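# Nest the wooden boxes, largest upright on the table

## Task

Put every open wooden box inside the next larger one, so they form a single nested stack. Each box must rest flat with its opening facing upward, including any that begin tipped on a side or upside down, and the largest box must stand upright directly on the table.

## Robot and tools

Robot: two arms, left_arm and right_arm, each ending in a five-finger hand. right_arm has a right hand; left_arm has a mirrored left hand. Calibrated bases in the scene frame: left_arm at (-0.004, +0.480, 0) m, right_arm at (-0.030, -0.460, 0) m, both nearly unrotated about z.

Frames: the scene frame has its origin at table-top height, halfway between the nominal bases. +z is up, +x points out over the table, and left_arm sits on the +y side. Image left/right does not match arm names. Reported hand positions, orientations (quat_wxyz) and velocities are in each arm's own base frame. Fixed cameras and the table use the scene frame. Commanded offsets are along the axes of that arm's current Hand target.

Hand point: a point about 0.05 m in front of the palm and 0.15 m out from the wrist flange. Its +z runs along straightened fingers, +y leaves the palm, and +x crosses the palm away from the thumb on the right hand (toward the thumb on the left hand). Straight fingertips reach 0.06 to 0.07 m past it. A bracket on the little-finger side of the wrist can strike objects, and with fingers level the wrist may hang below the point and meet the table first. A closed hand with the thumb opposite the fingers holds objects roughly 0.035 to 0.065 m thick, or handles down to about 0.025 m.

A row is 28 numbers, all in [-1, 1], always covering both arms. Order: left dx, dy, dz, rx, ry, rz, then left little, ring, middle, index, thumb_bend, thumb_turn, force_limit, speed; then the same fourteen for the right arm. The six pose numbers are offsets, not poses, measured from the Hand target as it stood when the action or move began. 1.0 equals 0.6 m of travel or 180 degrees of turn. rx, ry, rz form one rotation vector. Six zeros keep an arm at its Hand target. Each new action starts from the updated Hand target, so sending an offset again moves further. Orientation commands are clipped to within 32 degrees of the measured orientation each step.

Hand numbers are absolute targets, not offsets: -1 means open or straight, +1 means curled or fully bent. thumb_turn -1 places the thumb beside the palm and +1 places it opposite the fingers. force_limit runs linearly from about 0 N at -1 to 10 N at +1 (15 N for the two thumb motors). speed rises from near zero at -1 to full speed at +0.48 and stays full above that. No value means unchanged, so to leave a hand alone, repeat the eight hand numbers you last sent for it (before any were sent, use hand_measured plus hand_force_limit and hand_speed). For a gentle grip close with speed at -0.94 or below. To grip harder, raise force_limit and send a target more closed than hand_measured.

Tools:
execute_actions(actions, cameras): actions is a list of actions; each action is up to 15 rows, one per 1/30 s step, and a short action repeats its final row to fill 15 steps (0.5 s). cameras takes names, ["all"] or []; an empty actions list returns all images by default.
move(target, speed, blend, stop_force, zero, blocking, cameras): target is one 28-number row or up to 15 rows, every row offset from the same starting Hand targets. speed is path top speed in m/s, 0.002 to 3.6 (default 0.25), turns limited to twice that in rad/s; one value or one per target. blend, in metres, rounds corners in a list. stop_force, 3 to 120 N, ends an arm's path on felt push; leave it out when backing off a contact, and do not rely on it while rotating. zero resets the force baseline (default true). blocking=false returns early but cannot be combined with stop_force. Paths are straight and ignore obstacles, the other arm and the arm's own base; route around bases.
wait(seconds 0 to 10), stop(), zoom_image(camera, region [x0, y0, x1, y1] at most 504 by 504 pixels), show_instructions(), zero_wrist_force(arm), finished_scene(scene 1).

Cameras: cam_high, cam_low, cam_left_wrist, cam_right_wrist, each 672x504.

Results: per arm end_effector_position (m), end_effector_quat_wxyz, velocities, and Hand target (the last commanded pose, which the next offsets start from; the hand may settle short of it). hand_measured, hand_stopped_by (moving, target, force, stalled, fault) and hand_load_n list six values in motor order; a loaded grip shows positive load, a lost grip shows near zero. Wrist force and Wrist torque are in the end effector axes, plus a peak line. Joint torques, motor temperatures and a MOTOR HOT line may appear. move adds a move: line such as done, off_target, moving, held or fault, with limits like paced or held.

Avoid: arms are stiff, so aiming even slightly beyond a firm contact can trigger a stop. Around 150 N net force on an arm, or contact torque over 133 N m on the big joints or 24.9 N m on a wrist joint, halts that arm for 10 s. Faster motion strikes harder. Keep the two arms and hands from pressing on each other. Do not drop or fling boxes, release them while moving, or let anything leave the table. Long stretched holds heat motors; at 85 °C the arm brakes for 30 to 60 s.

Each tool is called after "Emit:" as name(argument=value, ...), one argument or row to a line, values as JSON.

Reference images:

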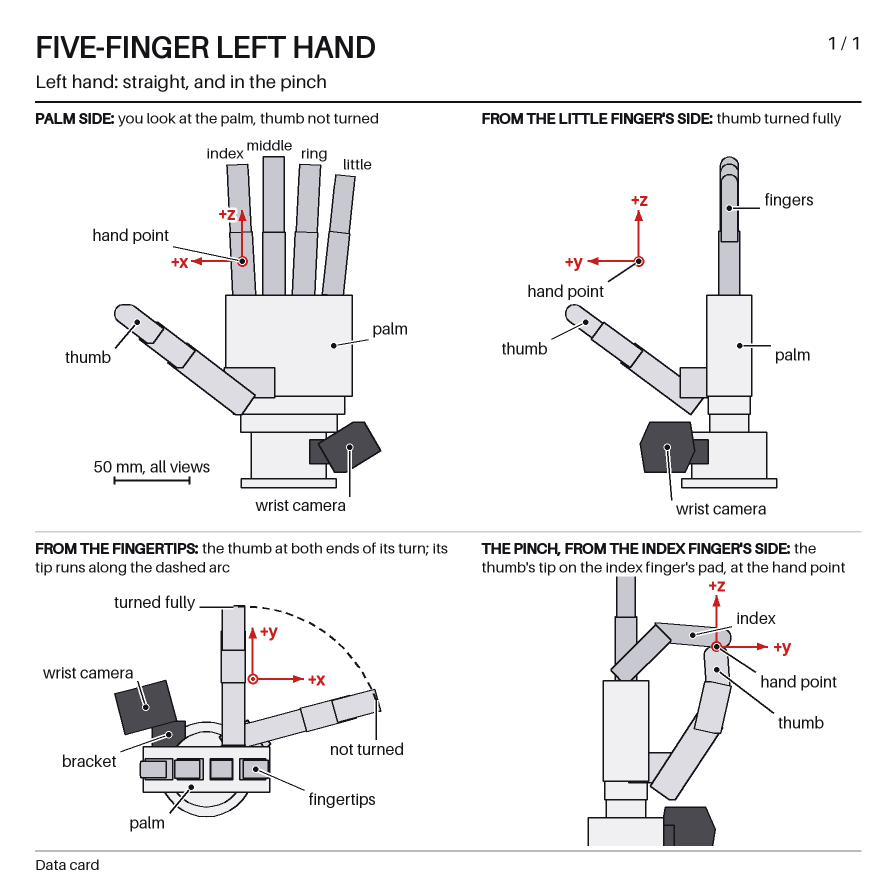

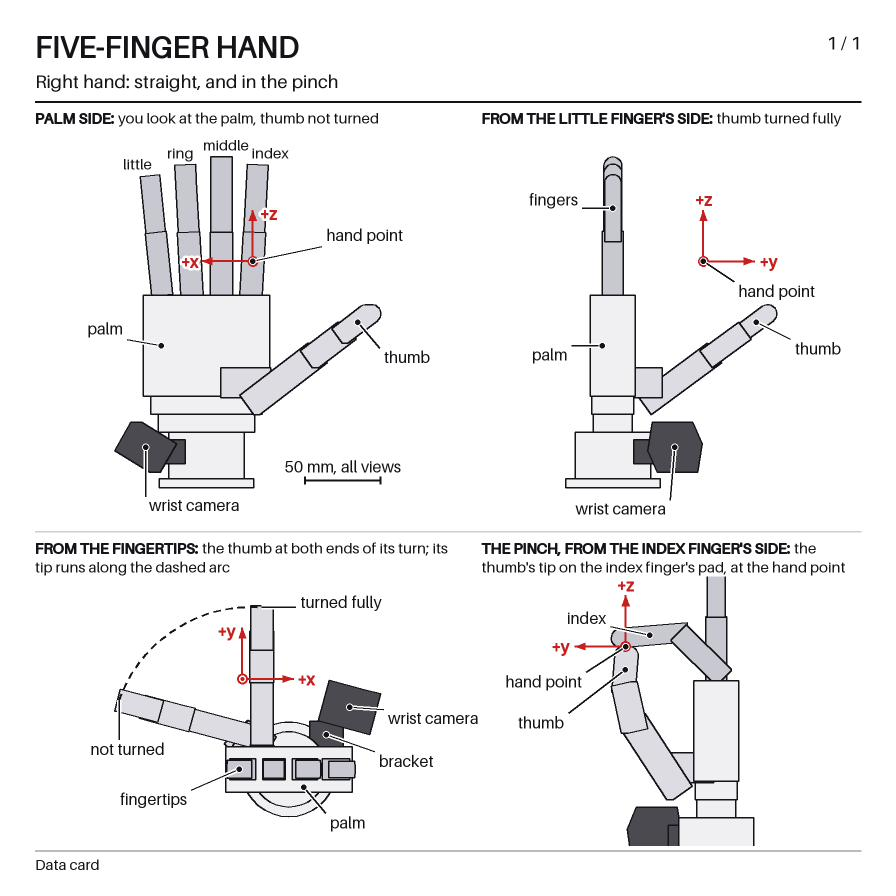

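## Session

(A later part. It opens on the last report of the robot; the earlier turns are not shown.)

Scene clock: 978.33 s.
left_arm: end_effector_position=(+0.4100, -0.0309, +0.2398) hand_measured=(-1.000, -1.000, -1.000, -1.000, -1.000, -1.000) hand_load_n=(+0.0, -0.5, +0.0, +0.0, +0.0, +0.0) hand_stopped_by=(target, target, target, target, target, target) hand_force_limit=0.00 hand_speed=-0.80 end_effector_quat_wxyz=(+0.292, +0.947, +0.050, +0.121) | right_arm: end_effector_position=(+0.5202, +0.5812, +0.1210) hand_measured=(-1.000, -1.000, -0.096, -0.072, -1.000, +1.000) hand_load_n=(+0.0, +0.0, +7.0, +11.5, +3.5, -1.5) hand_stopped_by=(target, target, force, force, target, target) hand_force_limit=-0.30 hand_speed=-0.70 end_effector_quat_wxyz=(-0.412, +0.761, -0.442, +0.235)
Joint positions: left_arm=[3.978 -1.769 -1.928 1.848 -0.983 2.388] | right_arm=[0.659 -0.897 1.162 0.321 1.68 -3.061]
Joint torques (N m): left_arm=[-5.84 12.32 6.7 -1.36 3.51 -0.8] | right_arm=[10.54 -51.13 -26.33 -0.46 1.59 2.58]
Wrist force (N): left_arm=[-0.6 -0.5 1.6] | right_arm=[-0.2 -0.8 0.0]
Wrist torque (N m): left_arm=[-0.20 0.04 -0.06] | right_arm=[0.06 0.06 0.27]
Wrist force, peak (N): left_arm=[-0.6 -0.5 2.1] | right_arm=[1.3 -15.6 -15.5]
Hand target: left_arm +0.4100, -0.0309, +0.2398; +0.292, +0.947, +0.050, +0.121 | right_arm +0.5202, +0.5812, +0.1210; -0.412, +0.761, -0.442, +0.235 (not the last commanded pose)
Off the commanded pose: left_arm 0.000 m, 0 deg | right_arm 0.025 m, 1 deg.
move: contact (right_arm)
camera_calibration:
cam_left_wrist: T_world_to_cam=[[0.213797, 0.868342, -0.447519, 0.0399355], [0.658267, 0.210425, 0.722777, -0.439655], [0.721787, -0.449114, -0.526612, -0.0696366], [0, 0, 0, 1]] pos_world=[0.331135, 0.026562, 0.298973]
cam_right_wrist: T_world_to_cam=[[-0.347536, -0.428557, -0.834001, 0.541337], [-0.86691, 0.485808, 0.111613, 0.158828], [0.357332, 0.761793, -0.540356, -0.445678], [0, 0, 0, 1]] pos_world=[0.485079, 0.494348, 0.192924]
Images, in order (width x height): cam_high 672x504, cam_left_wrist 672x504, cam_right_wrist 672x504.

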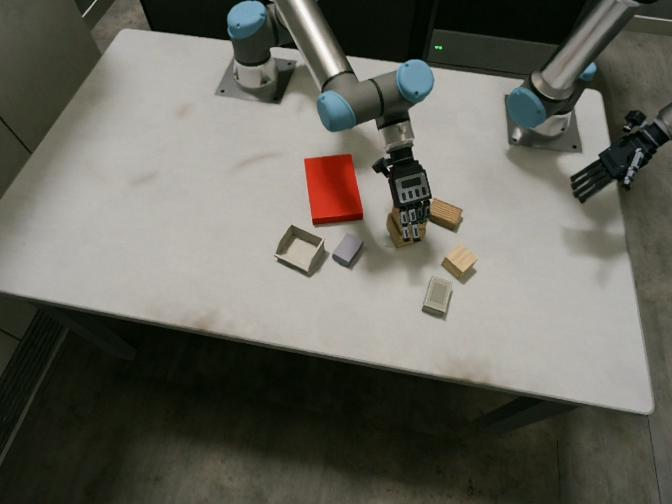

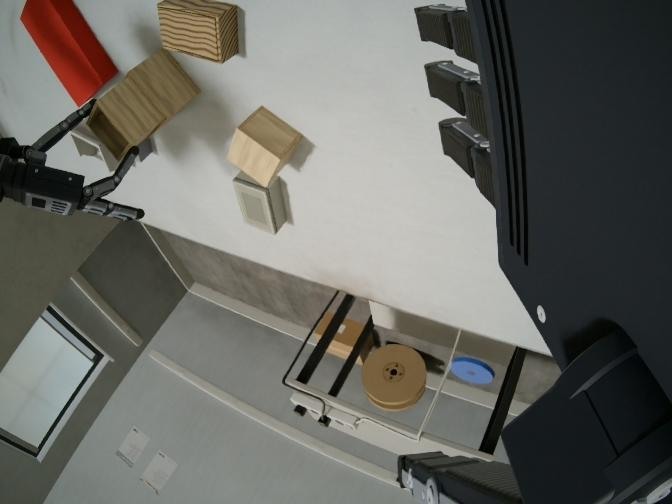

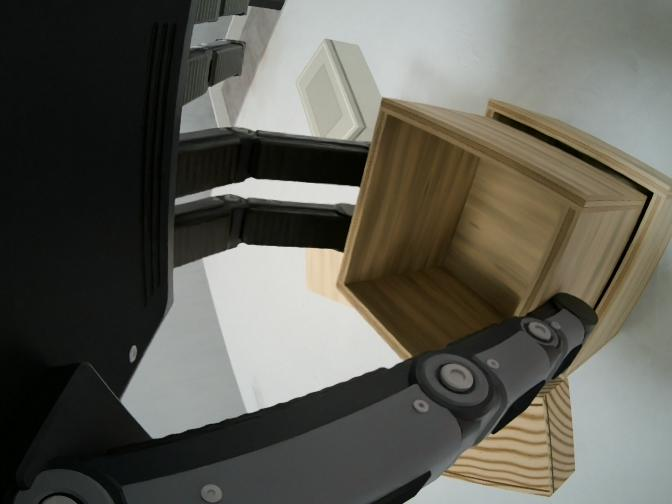

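Emit:
move(
  target=[
    [0,0,0,0,0,0,-1,-1,-1,-1,-1,-1,0,-0.8,0.0025,-0.0035,-0.0037,0,0.0042,0.0028,-1,-1,0.15,0.15,-1,1,-0.3,-0.7],
    [0,0,0,0,0,0,-1,-1,-1,-1,-1,-1,0,-0.8,0.0025,0.0105,0.0055,0,0.0042,0.0028,-1,-1,0.15,0.15,-1,1,-0.3,-0.7],
  ],
  speed=0.015,
  stop_force=3,
  zero=true,
  cameras=["cam_left_wrist","cam_right_wrist"],
)

Emit:
zoom_image(
  camera="cam_right_wrist",
  region=[460, 85, 560, 165],
)

Emit:
zoom_image(
  camera="cam_right_wrist",
  region=[590, 150, 672, 220],
)

Emit:
zoom_image(
  camera="cam_left_wrist",
  region=[115, 60, 185, 145],
)

Scene clock: 1033.37 s.
left_arm: end_effector_position=(+0.4100, -0.0309, +0.2398) hand_measured=(-1.000, -1.000, -1.000, -1.000, -1.000, -1.000) hand_load_n=(+0.0, +0.0, +0.0, +0.0, +0.0, +0.0) hand_stopped_by=(target, target, target, target, target, target) hand_force_limit=0.00 hand_speed=-0.80 end_effector_quat_wxyz=(+0.292, +0.947, +0.050, +0.121) | right_arm: end_effector_position=(+0.5204, +0.5796, +0.1206) hand_measured=(-1.000, -1.000, -0.096, -0.072, -1.000, +1.000) hand_load_n=(+0.0, +0.0, +7.0, +11.0, +3.0, -2.0) hand_stopped_by=(target, target, force, force, target, target) hand_force_limit=-0.30 hand_speed=-0.70 end_effector_quat_wxyz=(-0.410, +0.758, -0.448, +0.238)
Joint positions: left_arm=[3.978 -1.769 -1.928 1.848 -0.983 2.388] | right_arm=[0.661 -0.898 1.165 0.32 1.696 -3.05]
Joint torques (N m): left_arm=[-7.23 12.82 6.05 -1.24 3.51 -0.95] | right_arm=[7.39 -51.18 -26.61 2.46 1.31 -0.74]
Wrist force (N): left_arm=[-0.6 -0.6 1.6] | right_arm=[0.1 -1.6 -0.6]
Wrist torque (N m): left_arm=[-0.23 0.05 -0.06] | right_arm=[-0.01 0.08 0.15]
Wrist force, peak (N): left_arm=[-0.5 -0.7 2.2] | right_arm=[0.6 -6.4 -2.7]
Hand target: left_arm +0.4100, -0.0309, +0.2398; +0.292, +0.947, +0.050, +0.121 | right_arm +0.5204, +0.5796, +0.1206; -0.410, +0.758, -0.448, +0.238 (not the last commanded pose)
Off the commanded pose: left_arm 0.000 m, 0 deg | right_arm 0.007 m, 0 deg.
move: contact (right_arm); path passed 1 of 2 targets
camera_calibration:
cam_left_wrist: T_world_to_cam=[[0.213797, 0.868342, -0.447519, 0.0399355], [0.658267, 0.210425, 0.722777, -0.439655], [0.721787, -0.449114, -0.526612, -0.0696366], [0, 0, 0, 1]] pos_world=[0.331135, 0.026562, 0.298973]
cam_right_wrist: T_world_to_cam=[[-0.354321, -0.422744, -0.834113, 0.540466], [-0.859026, 0.499598, 0.111698, 0.147762], [0.369502, 0.756102, -0.540166, -0.44779], [0, 0, 0, 1]] pos_world=[0.483889, 0.493232, 0.192424]
Images, in order (width x height): cam_left_wrist 672x504, cam_right_wrist 672x504.

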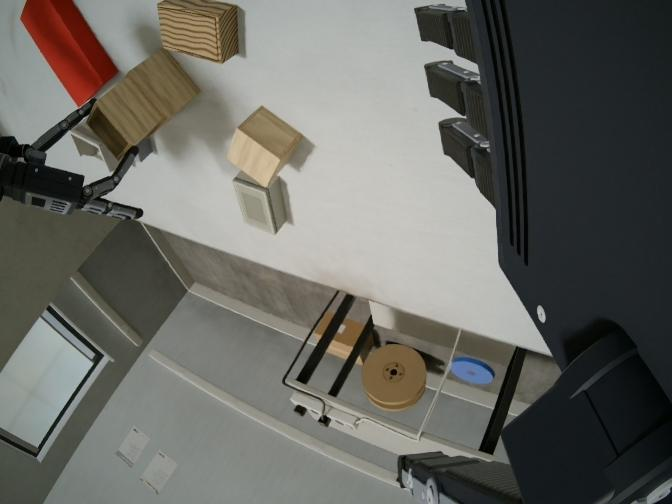

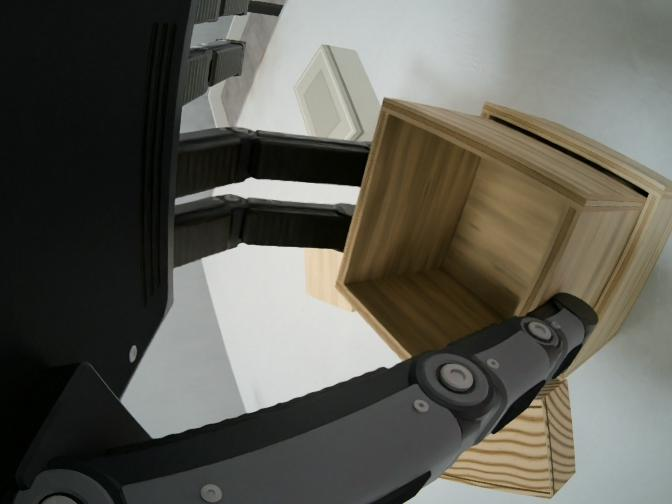

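Scaled by 5.040 from the camera's 672x504 image, which has a finer 960x720 frame.

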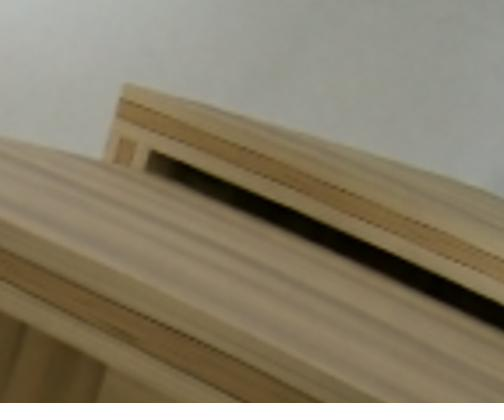

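Scaled by 6.146 from the camera's 672x504 image, which has a finer 960x720 frame.

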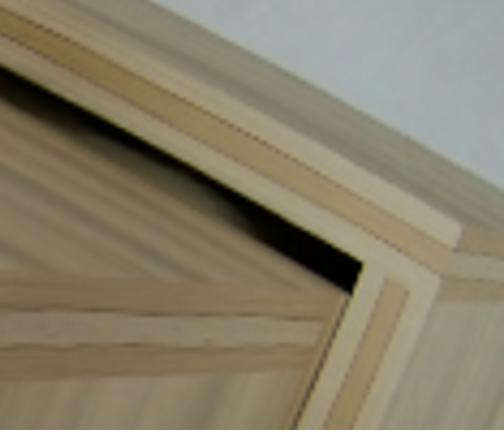

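Scaled by 5.929 from the camera's 672x504 image, which has a finer 960x720 frame.

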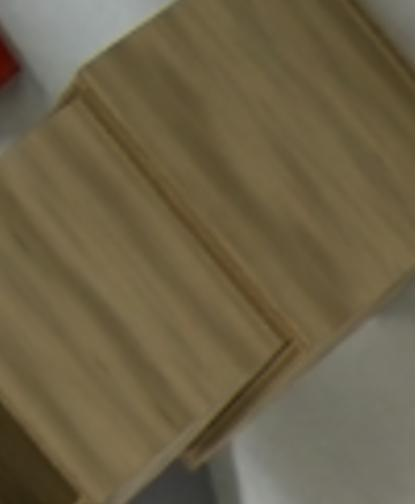

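Emit:
move(
  target=[
    [0,0,0,0,0,0,-1,-1,-1,-1,-1,-1,0,-0.8,0,-0.0139,-0.0092,0,0,0,-1,-1,0.15,0.15,-1,1,-0.3,-0.7],
    [0,0,0,0,0,0,-1,-1,-1,-1,-1,-1,0,-0.8,0.0122,-0.0187,-0.0185,0.0278,-0.0244,0.0371,-1,-1,0.15,0.15,-1,1,-0.3,-0.7],
  ],
  speed=0.06,
  cameras=["cam_left_wrist","cam_right_wrist"],
)

Emit:
zoom_image(
  camera="cam_right_wrist",
  region=[590, 130, 672, 220],
)

Emit:
zoom_image(
  camera="cam_left_wrist",
  region=[75, 50, 215, 185],
)

Scene clock: 1124.93 s.
left_arm: end_effector_position=(+0.4100, -0.0309, +0.2398) hand_measured=(-1.000, -1.000, -1.000, -1.000, -1.000, -1.000) hand_load_n=(+0.0, +0.0, +0.0, +0.0, +0.0, +0.0) hand_stopped_by=(target, target, target, target, target, target) hand_force_limit=0.00 hand_speed=-0.80 end_effector_quat_wxyz=(+0.292, +0.947, +0.050, +0.121) | right_arm: end_effector_position=(+0.5214, +0.5715, +0.1360) hand_measured=(-1.000, -1.000, -0.096, -0.072, -1.000, +1.000) hand_load_n=(+0.0, +0.0, +7.0, +11.0, +3.0, -2.0) hand_stopped_by=(target, target, force, force, target, target) hand_force_limit=-0.30 hand_speed=-0.70 end_effector_quat_wxyz=(-0.473, +0.720, -0.465, +0.204)
Joint positions: left_arm=[3.978 -1.769 -1.928 1.848 -0.983 2.388] | right_arm=[0.61 -0.987 1.318 0.157 1.587 -2.967]
Joint torques (N m): left_arm=[-6.83 12.58 6.62 -1.22 3.51 -0.59] | right_arm=[11.15 -35.81 -26.78 1.96 1.47 -2.15]
Wrist force (N): left_arm=[-0.5 -0.5 1.8] | right_arm=[0.1 0.3 0.9]
Wrist torque (N m): left_arm=[-0.22 0.03 -0.06] | right_arm=[0.01 0.07 0.19]
Wrist force, peak (N): left_arm=[-0.2 -0.7 2.3] | right_arm=[0.5 -1.7 -0.7]
Hand target: left_arm +0.4100, -0.0309, +0.2398; +0.292, +0.947, +0.050, +0.121 | right_arm +0.5213, +0.5716, +0.1360; -0.473, +0.720, -0.465, +0.204
Off the commanded pose: left_arm 0.000 m, 0 deg | right_arm 0.000 m, 0 deg.
move: done
camera_calibration:
cam_left_wrist: T_world_to_cam=[[0.213797, 0.868342, -0.447519, 0.0399355], [0.658267, 0.210425, 0.722777, -0.439655], [0.721787, -0.449114, -0.526612, -0.0696366], [0, 0, 0, 1]] pos_world=[0.331135, 0.026562, 0.298973]
cam_right_wrist: T_world_to_cam=[[-0.347155, -0.279698, -0.895127, 0.473156], [-0.859804, 0.476047, 0.184707, 0.154864], [0.37446, 0.833756, -0.405747, -0.49896], [0, 0, 0, 1]] pos_world=[0.484252, 0.474629, 0.192479]
Images, in order (width x height): cam_left_wrist 672x504, cam_right_wrist 672x504.

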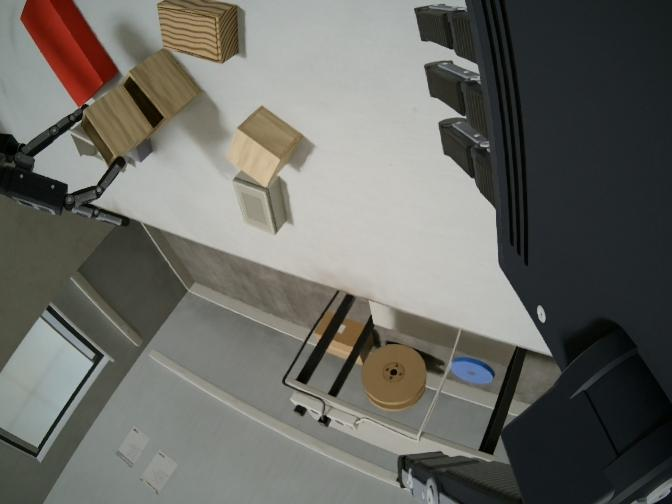

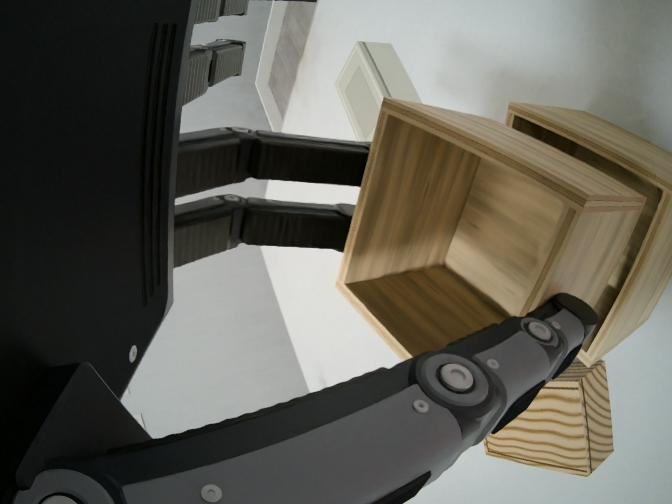

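Scaled by 5.600 from the camera's 672x504 image, which has a finer 960x720 frame.

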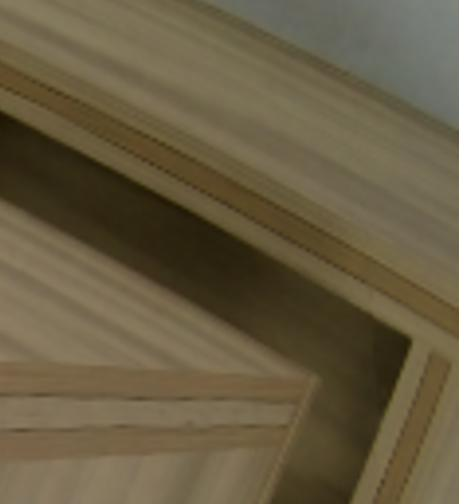

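Scaled by 3.600 from the camera's 672x504 image, which has a finer 960x720 frame.

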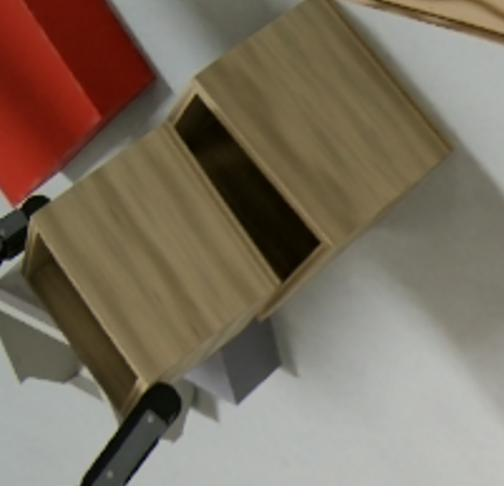

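Emit:
move(
  target=[
    [0,0,0,0,0,0,-1,-1,-1,-1,-1,-1,0,-0.8,0.0024,0.0145,0.0078,0,0,0,-1,-1,0.15,0.15,-1,1,-0.3,-0.7],
    [0,0,0,0,0,0,-1,-1,-1,-1,-1,-1,0,-0.8,0.0091,0.0168,0.0015,0,0,0,-1,-1,0.15,0.15,-1,1,-0.3,-0.7],
  ],
  speed=0.02,
  stop_force=5,
  cameras=["cam_left_wrist","cam_right_wrist"],
)

Emit:
zoom_image(
  camera="cam_right_wrist",
  region=[590, 130, 672, 220],
)

Emit:
zoom_image(
  camera="cam_left_wrist",
  region=[75, 50, 215, 185],
)

Scene clock: 1164.53 s.
left_arm: end_effector_position=(+0.4100, -0.0309, +0.2398) hand_measured=(-1.000, -1.000, -1.000, -1.000, -1.000, -1.000) hand_load_n=(-0.5, +0.0, +0.0, +0.0, +0.0, +0.0) hand_stopped_by=(target, target, target, target, target, target) hand_force_limit=0.00 hand_speed=-0.80 end_effector_quat_wxyz=(+0.292, +0.947, +0.050, +0.121) | right_arm: end_effector_position=(+0.5198, +0.5661, +0.1260) hand_measured=(-1.000, -1.000, -0.096, -0.072, -1.000, +1.000) hand_load_n=(-0.5, +0.0, +6.5, +11.0, +3.0, -1.5) hand_stopped_by=(target, target, force, force, target, target) hand_force_limit=-0.30 hand_speed=-0.70 end_effector_quat_wxyz=(-0.473, +0.720, -0.465, +0.204)
Joint positions: left_arm=[3.978 -1.769 -1.928 1.848 -0.983 2.388] | right_arm=[0.603 -0.99 1.351 0.128 1.582 -2.97]
Joint torques (N m): left_arm=[-5.3 12.55 7.8 -1.06 3.71 -0.78] | right_arm=[11.58 -35.36 -26.88 1.7 1.48 2.2]
Wrist force (N): left_arm=[-0.6 -0.6 1.7] | right_arm=[0.3 0.5 0.7]
Wrist torque (N m): left_arm=[-0.23 0.05 -0.06] | right_arm=[0.06 0.03 0.28]
Wrist force, peak (N): left_arm=[-0.4 -0.7 2.2] | right_arm=[0.2 0.3 1.2]
Hand target: left_arm +0.4100, -0.0309, +0.2398; +0.292, +0.947, +0.050, +0.121 | right_arm +0.5198, +0.5661, +0.1260; -0.473, +0.720, -0.465, +0.204
Off the commanded pose: left_arm 0.000 m, 0 deg | right_arm 0.000 m, 0 deg.
move: done
camera_calibration:
cam_left_wrist: T_world_to_cam=[[0.213797, 0.868342, -0.447519, 0.0399355], [0.658267, 0.210425, 0.722777, -0.439655], [0.721787, -0.449114, -0.526612, -0.0696366], [0, 0, 0, 1]] pos_world=[0.331135, 0.026562, 0.298973]
cam_right_wrist: T_world_to_cam=[[-0.347079, -0.280036, -0.895051, 0.462247], [-0.859961, 0.475803, 0.184606, 0.158114], [0.374171, 0.833781, -0.405961, -0.497751], [0, 0, 0, 1]] pos_world=[0.482652, 0.469231, 0.182479]
Images, in order (width x height): cam_left_wrist 672x504, cam_right_wrist 672x504.

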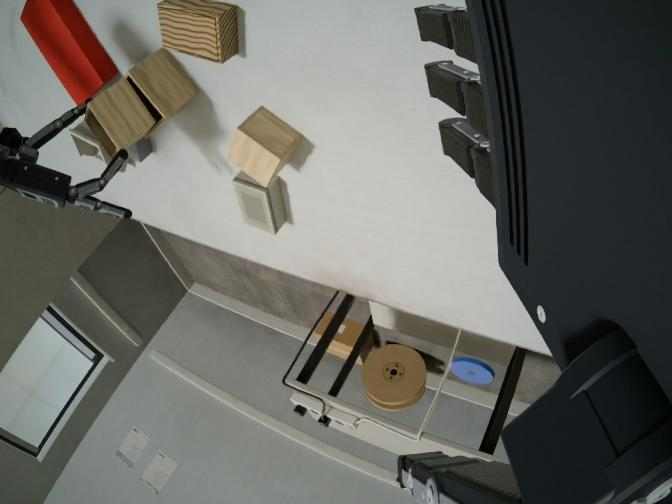

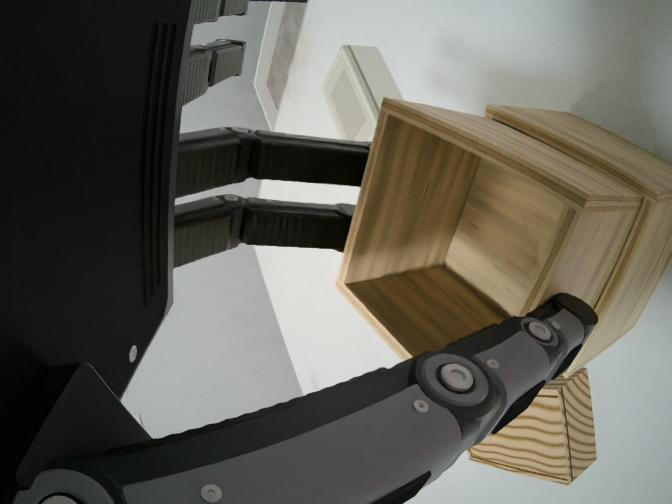

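Scaled by 5.600 from the camera's 672x504 image, which has a finer 960x720 frame.

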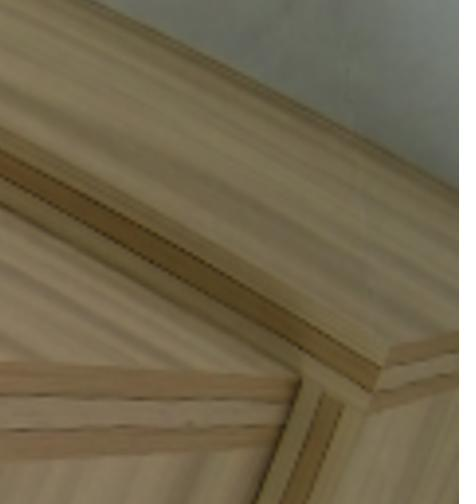

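Scaled by 3.600 from the camera's 672x504 image, which has a finer 960x720 frame.

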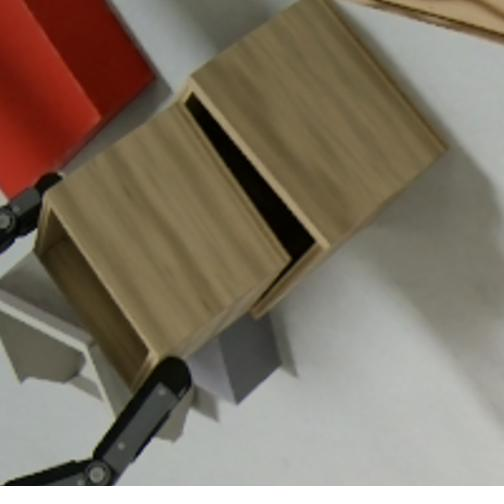

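Emit:
move(
  target=[0,0,0,0,0,0,-1,-1,-1,-1,-1,-1,0,-0.8,0.0005,0.0034,0.0115,-0.0278,0.002,0.0008,-1,-1,0.15,0.15,-1,1,-0.3,-0.7],
  speed=0.02,
  stop_force=5,
  cameras=["cam_left_wrist","cam_right_wrist"],
)

Emit:
zoom_image(
  camera="cam_right_wrist",
  region=[440, 80, 672, 240],
)

Emit:
zoom_image(
  camera="cam_left_wrist",
  region=[75, 50, 215, 185],
)

Scene clock: 1197.90 s.
left_arm: end_effector_position=(+0.4100, -0.0309, +0.2398) hand_measured=(-1.000, -1.000, -1.000, -1.000, -1.000, -1.000) hand_load_n=(+0.0, +0.0, +0.0, +0.0, +0.0, -0.5) hand_stopped_by=(target, target, target, target, target, target) hand_force_limit=0.00 hand_speed=-0.80 end_effector_quat_wxyz=(+0.292, +0.947, +0.050, +0.121) | right_arm: end_effector_position=(+0.5240, +0.5690, +0.1209) hand_measured=(-1.000, -1.000, -0.096, -0.072, -1.000, +1.000) hand_load_n=(+0.0, +0.0, +7.0, +11.5, +3.0, -2.0) hand_stopped_by=(target, target, force, force, target, target) hand_force_limit=-0.30 hand_speed=-0.70 end_effector_quat_wxyz=(-0.440, +0.739, -0.475, +0.185)
Joint positions: left_arm=[3.978 -1.769 -1.928 1.848 -0.983 2.388] | right_arm=[0.599 -0.932 1.237 0.271 1.569 -2.969]
Joint torques (N m): left_arm=[-6.23 12.73 7.66 -1.29 3.8 -0.63] | right_arm=[-7.2 -51.69 -9.96 -2.89 0.74 2.47]
Wrist force (N): left_arm=[-0.5 -0.5 1.8] | right_arm=[0.5 0.0 0.7]
Wrist torque (N m): left_arm=[-0.23 0.03 -0.06] | right_arm=[0.04 0.00 0.22]
Wrist force, peak (N): left_arm=[-0.6 -0.8 2.2] | right_arm=[0.1 0.6 1.1]
Hand target: left_arm +0.4100, -0.0309, +0.2398; +0.292, +0.947, +0.050, +0.121 | right_arm +0.5240, +0.5690, +0.1209; -0.440, +0.739, -0.475, +0.185
Off the commanded pose: left_arm 0.000 m, 0 deg | right_arm 0.000 m, 0 deg.
move: done
camera_calibration:
cam_left_wrist: T_world_to_cam=[[0.213797, 0.868342, -0.447519, 0.0399355], [0.658267, 0.210425, 0.722777, -0.439655], [0.721787, -0.449114, -0.526612, -0.0696366], [0, 0, 0, 1]] pos_world=[0.331135, 0.026562, 0.298973]
cam_right_wrist: T_world_to_cam=[[-0.411534, -0.32046, -0.853197, 0.511682], [-0.847191, 0.47965, 0.228481, 0.147106], [0.336017, 0.816848, -0.468883, -0.466559], [0, 0, 0, 1]] pos_world=[0.491973, 0.474522, 0.184193]
Images, in order (width x height): cam_left_wrist 672x504, cam_right_wrist 672x504.

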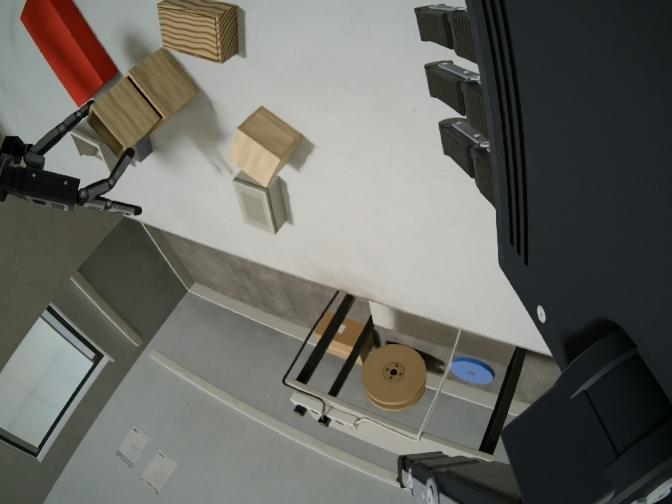

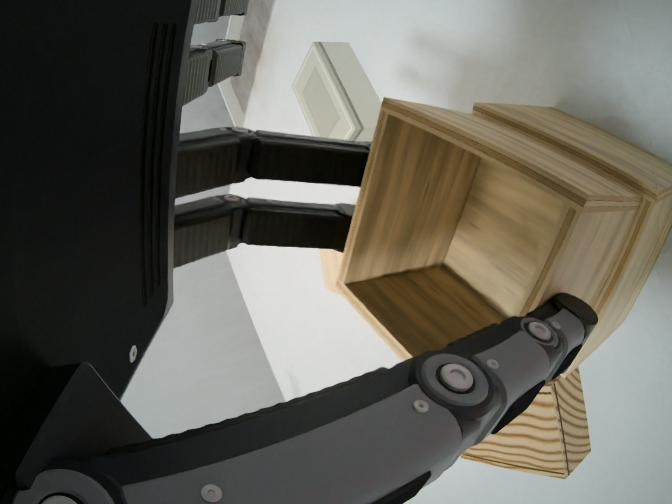

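Scaled by 2.172 from the camera's 672x504 image, which has a finer 960x720 frame.

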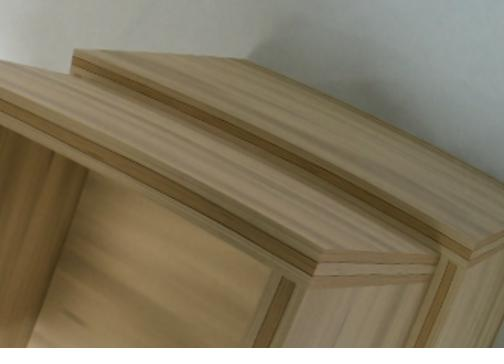

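Scaled by 3.600 from the camera's 672x504 image, which has a finer 960x720 frame.

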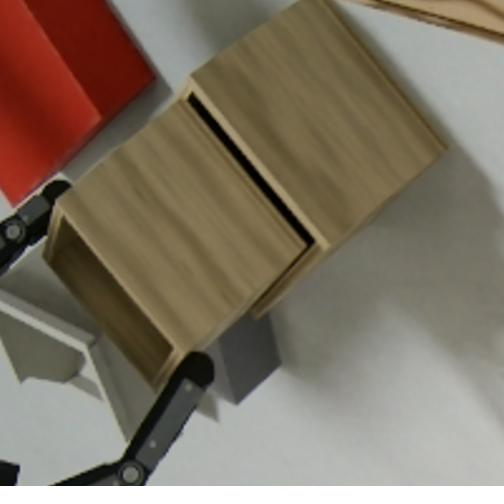

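Emit:
move(
  target=[
    [0,0,0,0,0,0,-1,-1,-1,-1,-1,-1,0,-0.8,-0.0053,0.0018,0.0012,0.0002,0.0137,-0.0209,-1,-1,0.15,0.15,-1,1,-0.3,-0.7],
    [0,0,0,0,0,0,-1,-1,-1,-1,-1,-1,0,-0.8,-0.0087,0.0113,0.0075,0.0003,0.0244,-0.0371,-1,-1,0.15,0.15,-1,1,-0.3,-0.7],
  ],
  speed=0.02,
  stop_force=5,
  cameras=["cam_left_wrist","cam_right_wrist"],
)

Emit:
zoom_image(
  camera="cam_right_wrist",
  region=[440, 80, 672, 240],
)

Emit:
zoom_image(
  camera="cam_left_wrist",
  region=[75, 50, 215, 185],
)

Scene clock: 1223.40 s.
left_arm: end_effector_position=(+0.4100, -0.0309, +0.2398) hand_measured=(-1.000, -1.000, -1.000, -1.000, -1.000, -1.000) hand_load_n=(+0.0, +0.0, +0.0, +0.0, +0.0, +0.0) hand_stopped_by=(target, target, target, target, target, target) hand_force_limit=0.00 hand_speed=-0.80 end_effector_quat_wxyz=(+0.292, +0.947, +0.050, +0.121) | right_arm: end_effector_position=(+0.5209, +0.5746, +0.1136) hand_measured=(-1.000, -1.000, -0.096, -0.072, -1.000, +1.000) hand_load_n=(+0.0, +0.0, +7.0, +11.5, +3.0, -2.0) hand_stopped_by=(target, target, force, force, target, target) hand_force_limit=-0.30 hand_speed=-0.70 end_effector_quat_wxyz=(-0.410, +0.758, -0.448, +0.239)
Joint positions: left_arm=[3.978 -1.769 -1.928 1.848 -0.983 2.388] | right_arm=[0.654 -0.902 1.191 0.298 1.691 -3.055]
Joint torques (N m): left_arm=[-7.56 13.18 7.95 -1.1 3.48 -0.53] | right_arm=[-9.45 -50.37 -16.14 1.65 -1.24 2.26]
Wrist force (N): left_arm=[-0.5 -0.3 2.0] | right_arm=[-0.2 0.4 0.7]
Wrist torque (N m): left_arm=[-0.21 0.05 -0.07] | right_arm=[0.08 0.10 0.23]
Wrist force, peak (N): left_arm=[-0.6 -0.4 2.2] | right_arm=[-0.3 0.1 1.1]
Hand target: left_arm +0.4100, -0.0309, +0.2398; +0.292, +0.947, +0.050, +0.121 | right_arm +0.5210, +0.5746, +0.1136; -0.410, +0.758, -0.448, +0.239
Off the commanded pose: left_arm 0.000 m, 0 deg | right_arm 0.000 m, 0 deg.
move: done
camera_calibration:
cam_left_wrist: T_world_to_cam=[[0.213797, 0.868342, -0.447519, 0.0399355], [0.658267, 0.210425, 0.722777, -0.439655], [0.721787, -0.449114, -0.526612, -0.0696366], [0, 0, 0, 1]] pos_world=[0.331135, 0.026562, 0.298973]
cam_right_wrist: T_world_to_cam=[[-0.353665, -0.423195, -0.834162, 0.532693], [-0.85887, 0.500154, 0.110398, 0.151214], [0.37049, 0.755481, -0.540357, -0.448101], [0, 0, 0, 1]] pos_world=[0.484285, 0.488334, 0.185524]
Images, in order (width x height): cam_left_wrist 672x504, cam_right_wrist 672x504.

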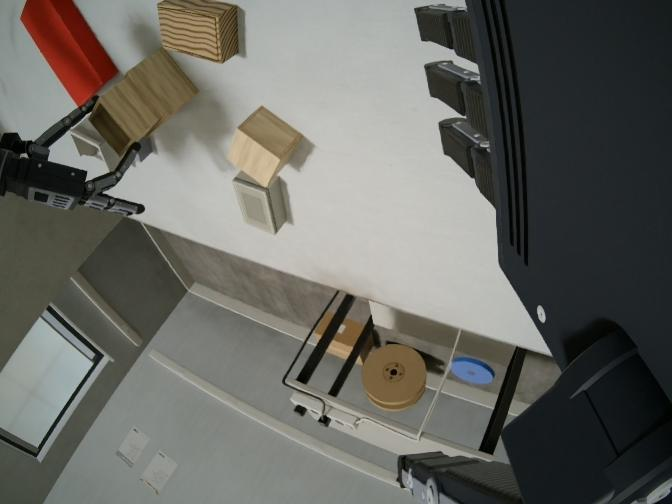

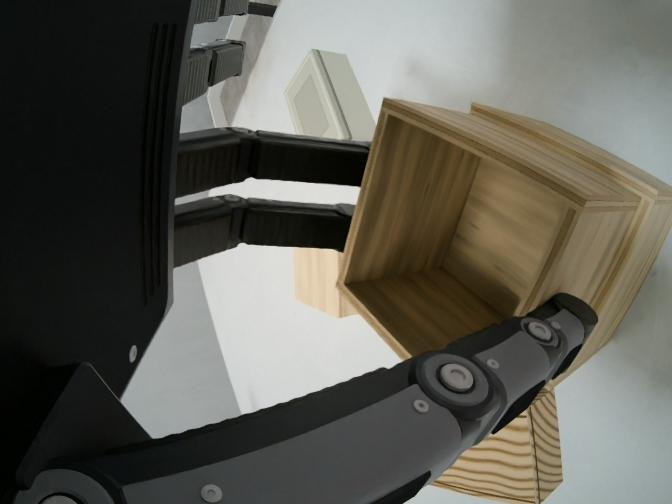

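Scaled by 2.172 from the camera's 672x504 image, which has a finer 960x720 frame.

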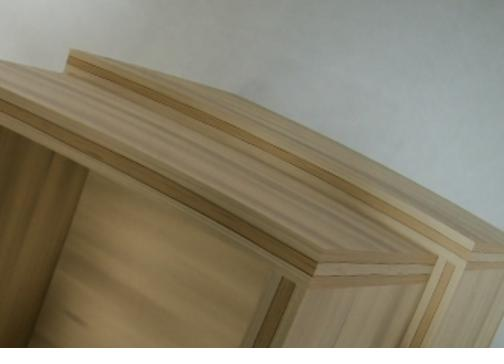

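Scaled by 3.600 from the camera's 672x504 image, which has a finer 960x720 frame.

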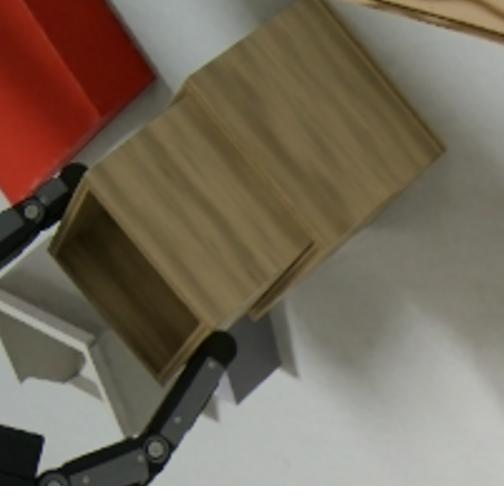

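Emit:
move(
  target=[0,0,0,0,0,0,-1,-1,-1,-1,-1,-1,0,-0.8,0,0.0278,0.0183,0,0,0,-1,-1,0.15,0.15,-1,1,-0.3,-0.7],
  speed=0.02,
  stop_force=4,
  cameras=["cam_left_wrist","cam_right_wrist"],
)

Emit:
zoom_image(
  camera="cam_left_wrist",
  region=[75, 50, 215, 185],
)

Scene clock: 1242.93 s.
left_arm: end_effector_position=(+0.4100, -0.0309, +0.2398) hand_measured=(-1.000, -1.000, -1.000, -1.000, -1.000, -1.000) hand_load_n=(+0.0, +0.0, +0.0, +0.0, +0.0, +0.0) hand_stopped_by=(target, target, target, target, target, target) hand_force_limit=0.00 hand_speed=-0.80 end_effector_quat_wxyz=(+0.292, +0.947, +0.050, +0.121) | right_arm: end_effector_position=(+0.5209, +0.5747, +0.0937) hand_measured=(-1.000, -1.000, -0.096, -0.072, -1.000, +1.000) hand_load_n=(+0.0, +0.0, +6.5, +11.5, +3.0, -2.0) hand_stopped_by=(target, target, force, force, target, target) hand_force_limit=-0.30 hand_speed=-0.70 end_effector_quat_wxyz=(-0.410, +0.758, -0.448, +0.239)
Joint positions: left_arm=[3.978 -1.769 -1.928 1.848 -0.983 2.388] | right_arm=[0.654 -0.887 1.218 0.256 1.691 -3.055]
Joint torques (N m): left_arm=[-6.66 12.21 7.89 -1.21 3.66 -0.84] | right_arm=[11.12 -52.93 -26.6 2.49 1.57 2.6]
Wrist force (N): left_arm=[-0.4 -0.4 1.9] | right_arm=[0.2 0.4 0.5]
Wrist torque (N m): left_arm=[-0.21 0.02 -0.05] | right_arm=[0.08 0.05 0.25]
Wrist force, peak (N): left_arm=[-0.6 -0.7 2.1] | right_arm=[-0.6 0.6 1.0]
Hand target: left_arm +0.4100, -0.0309, +0.2398; +0.292, +0.947, +0.050, +0.121 | right_arm +0.5209, +0.5747, +0.0937; -0.410, +0.758, -0.448, +0.239
Off the commanded pose: left_arm 0.000 m, 0 deg | right_arm 0.000 m, 0 deg.
move: done
camera_calibration:
cam_left_wrist: T_world_to_cam=[[0.213797, 0.868342, -0.447519, 0.0399355], [0.658267, 0.210425, 0.722777, -0.439655], [0.721787, -0.449114, -0.526612, -0.0696366], [0, 0, 0, 1]] pos_world=[0.331135, 0.026562, 0.298973]
cam_right_wrist: T_world_to_cam=[[-0.353718, -0.423129, -0.834173, 0.516047], [-0.858811, 0.500252, 0.110416, 0.153293], [0.370576, 0.755453, -0.540336, -0.459015], [0, 0, 0, 1]] pos_world=[0.484285, 0.488434, 0.165524]
Images, in order (width x height): cam_left_wrist 672x504, cam_right_wrist 672x504.

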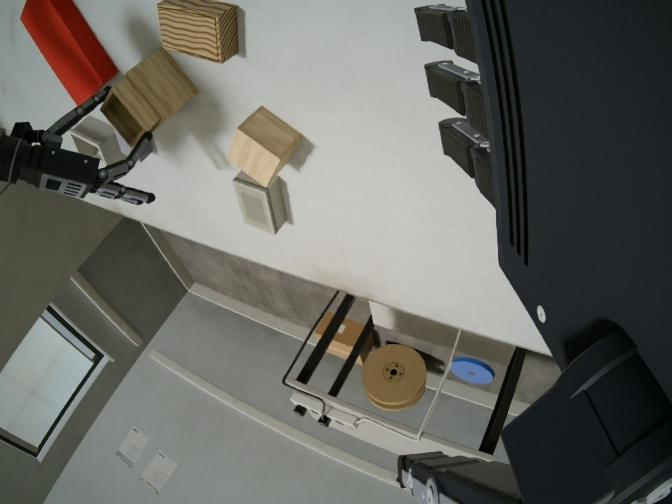

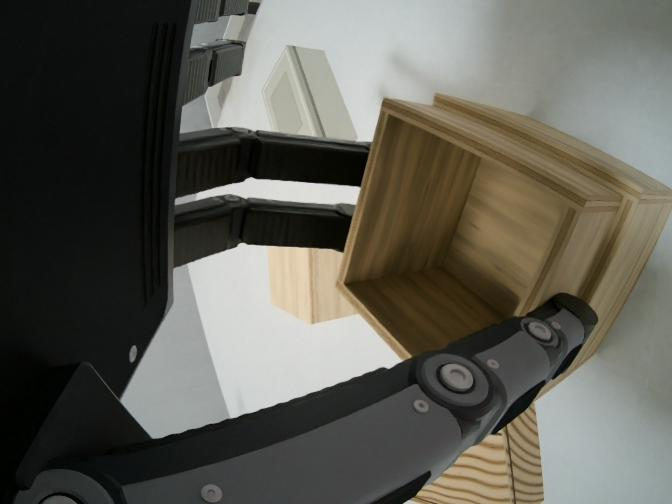

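Scaled by 3.600 from the camera's 672x504 image, which has a finer 960x720 frame.

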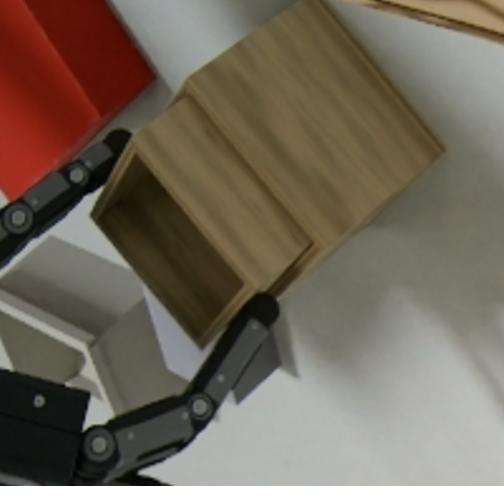

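Emit:
move(
  target=[0,0,0,0,0,0,-1,-1,-1,-1,-1,-1,0,-0.8,0,0.0111,0.0073,0,0,0,-1,-1,0.15,0.15,-1,1,-0.3,-0.7],
  speed=0.015,
  stop_force=3,
  cameras=["cam_left_wrist","cam_right_wrist"],
)

Emit:
zoom_image(
  camera="cam_right_wrist",
  region=[500, 150, 672, 330],
)

Scene clock: 1251.37 s.
left_arm: end_effector_position=(+0.4100, -0.0309, +0.2398) hand_measured=(-1.000, -1.000, -1.000, -1.000, -1.000, -1.000) hand_load_n=(+0.0, +0.0, +0.0, +0.0, +0.0, +0.0) hand_stopped_by=(target, target, target, target, target, target) hand_force_limit=0.00 hand_speed=-0.80 end_effector_quat_wxyz=(+0.292, +0.947, +0.050, +0.121) | right_arm: end_effector_position=(+0.5209, +0.5747, +0.0857) hand_measured=(-1.000, -1.000, -0.096, -0.072, -1.000, +1.000) hand_load_n=(+0.0, +0.0, +7.0, +11.5, +3.0, -1.5) hand_stopped_by=(target, target, force, force, target, target) hand_force_limit=-0.30 hand_speed=-0.70 end_effector_quat_wxyz=(-0.410, +0.758, -0.448, +0.239)
Joint positions: left_arm=[3.978 -1.769 -1.928 1.848 -0.983 2.388] | right_arm=[0.655 -0.88 1.228 0.239 1.692 -3.055]
Joint torques (N m): left_arm=[-7.72 12.49 7.12 -1.11 3.6 -0.55] | right_arm=[10.4 -53.56 -25.35 2.08 1.57 2.56]
Wrist force (N): left_arm=[-0.4 -0.6 1.8] | right_arm=[0.1 0.5 0.3]
Wrist torque (N m): left_arm=[-0.23 0.01 -0.05] | right_arm=[0.10 0.06 0.25]
Wrist force, peak (N): left_arm=[-0.3 -0.5 2.3] | right_arm=[0.7 0.5 0.8]
Hand target: left_arm +0.4100, -0.0309, +0.2398; +0.292, +0.947, +0.050, +0.121 | right_arm +0.5209, +0.5747, +0.0857; -0.410, +0.758, -0.448, +0.239
Off the commanded pose: left_arm 0.000 m, 0 deg | right_arm 0.000 m, 0 deg.
move: done
camera_calibration:
cam_left_wrist: T_world_to_cam=[[0.213797, 0.868342, -0.447519, 0.0399355], [0.658267, 0.210425, 0.722777, -0.439655], [0.721787, -0.449114, -0.526612, -0.0696366], [0, 0, 0, 1]] pos_world=[0.331135, 0.026562, 0.298973]
cam_right_wrist: T_world_to_cam=[[-0.353718, -0.423129, -0.834173, 0.509422], [-0.858811, 0.500252, 0.110416, 0.154079], [0.370576, 0.755453, -0.540336, -0.463246], [0, 0, 0, 1]] pos_world=[0.484185, 0.488434, 0.157624]
Images, in order (width x height): cam_left_wrist 672x504, cam_right_wrist 672x504.

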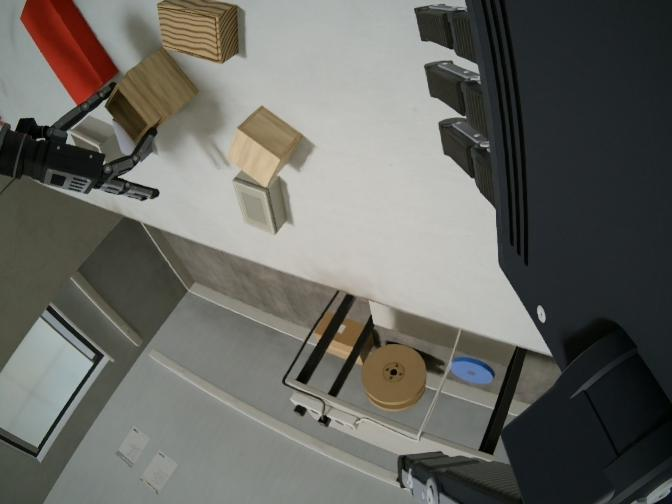

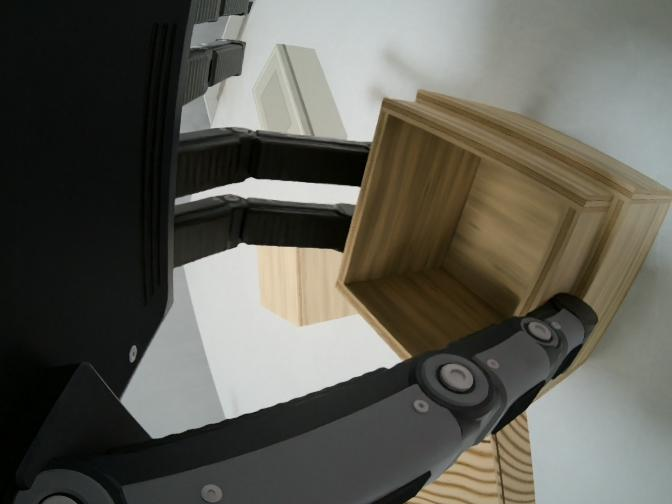

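Scaled by 2.800 from the camera's 672x504 image, which has a finer 960x720 frame.

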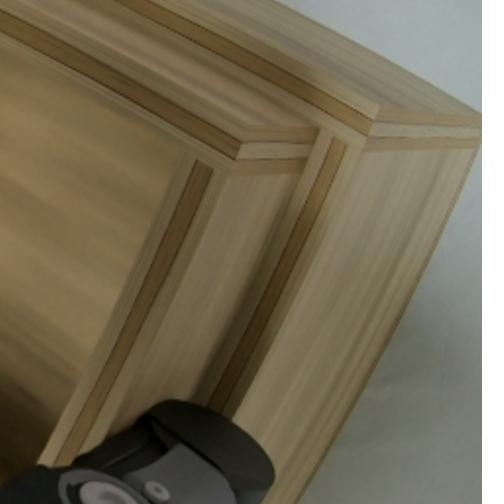

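Emit:
move(
  target=[0,0,0,0,0,0,-1,-1,-1,-1,-1,-1,0,-0.8,0,0.0111,0.0073,0,0,0,-1,-1,0.15,0.15,-1,1,-0.3,-0.7],
  speed=0.015,
  stop_force=3,
  cameras=["cam_left_wrist"],
)

Scene clock: 1257.63 s.
left_arm: end_effector_position=(+0.4100, -0.0309, +0.2398) hand_measured=(-1.000, -1.000, -1.000, -1.000, -1.000, -1.000) hand_load_n=(+0.0, +0.0, +0.0, +0.0, +0.0, +0.0) hand_stopped_by=(target, target, target, target, target, target) hand_force_limit=0.00 hand_speed=-0.80 end_effector_quat_wxyz=(+0.292, +0.947, +0.050, +0.121) | right_arm: end_effector_position=(+0.5209, +0.5747, +0.0824) hand_measured=(-1.000, -1.000, -0.096, -0.072, -1.000, +1.000) hand_load_n=(+0.0, +0.0, +7.0, +11.0, +3.0, -2.0) hand_stopped_by=(target, target, force, force, target, target) hand_force_limit=-0.30 hand_speed=-0.70 end_effector_quat_wxyz=(-0.410, +0.758, -0.448, +0.239)
Joint positions: left_arm=[3.978 -1.769 -1.928 1.848 -0.983 2.388] | right_arm=[0.655 -0.877 1.232 0.232 1.692 -3.055]
Joint torques (N m): left_arm=[-5.66 12.78 8.06 -1.3 3.65 -0.84] | right_arm=[5.21 -49.59 -24.67 2.52 -0.59 2.53]
Wrist force (N): left_arm=[-0.2 -0.5 1.9] | right_arm=[0.0 -3.0 -2.0]
Wrist torque (N m): left_arm=[-0.22 0.00 -0.04] | right_arm=[-0.11 0.10 0.20]
Wrist force, peak (N): left_arm=[-0.3 -0.7 2.2] | right_arm=[0.5 -10.4 -9.2]
Hand target: left_arm +0.4100, -0.0309, +0.2398; +0.292, +0.947, +0.050, +0.121 | right_arm +0.5209, +0.5747, +0.0824; -0.410, +0.758, -0.448, +0.239 (not the last commanded pose)
Off the commanded pose: left_arm 0.000 m, 0 deg | right_arm 0.005 m, 0 deg.
move: contact (right_arm)
camera_calibration:
cam_left_wrist: T_world_to_cam=[[0.213797, 0.868342, -0.447519, 0.0399355], [0.658267, 0.210425, 0.722777, -0.439655], [0.721787, -0.449114, -0.526612, -0.0696366], [0, 0, 0, 1]] pos_world=[0.331135, 0.026562, 0.298973]
Images, in order (width x height): cam_left_wrist 672x504.

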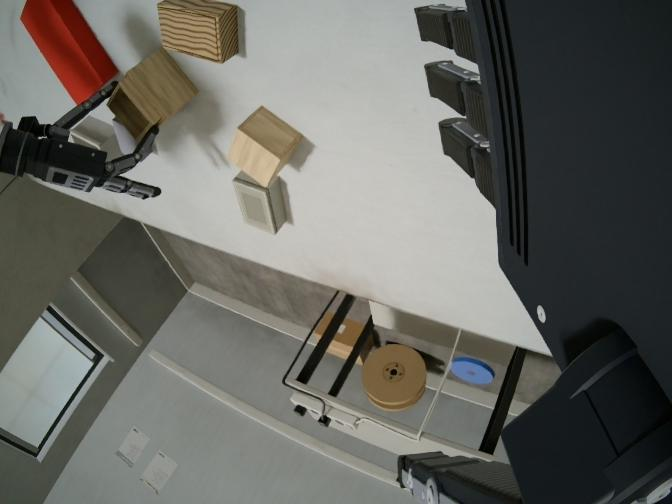

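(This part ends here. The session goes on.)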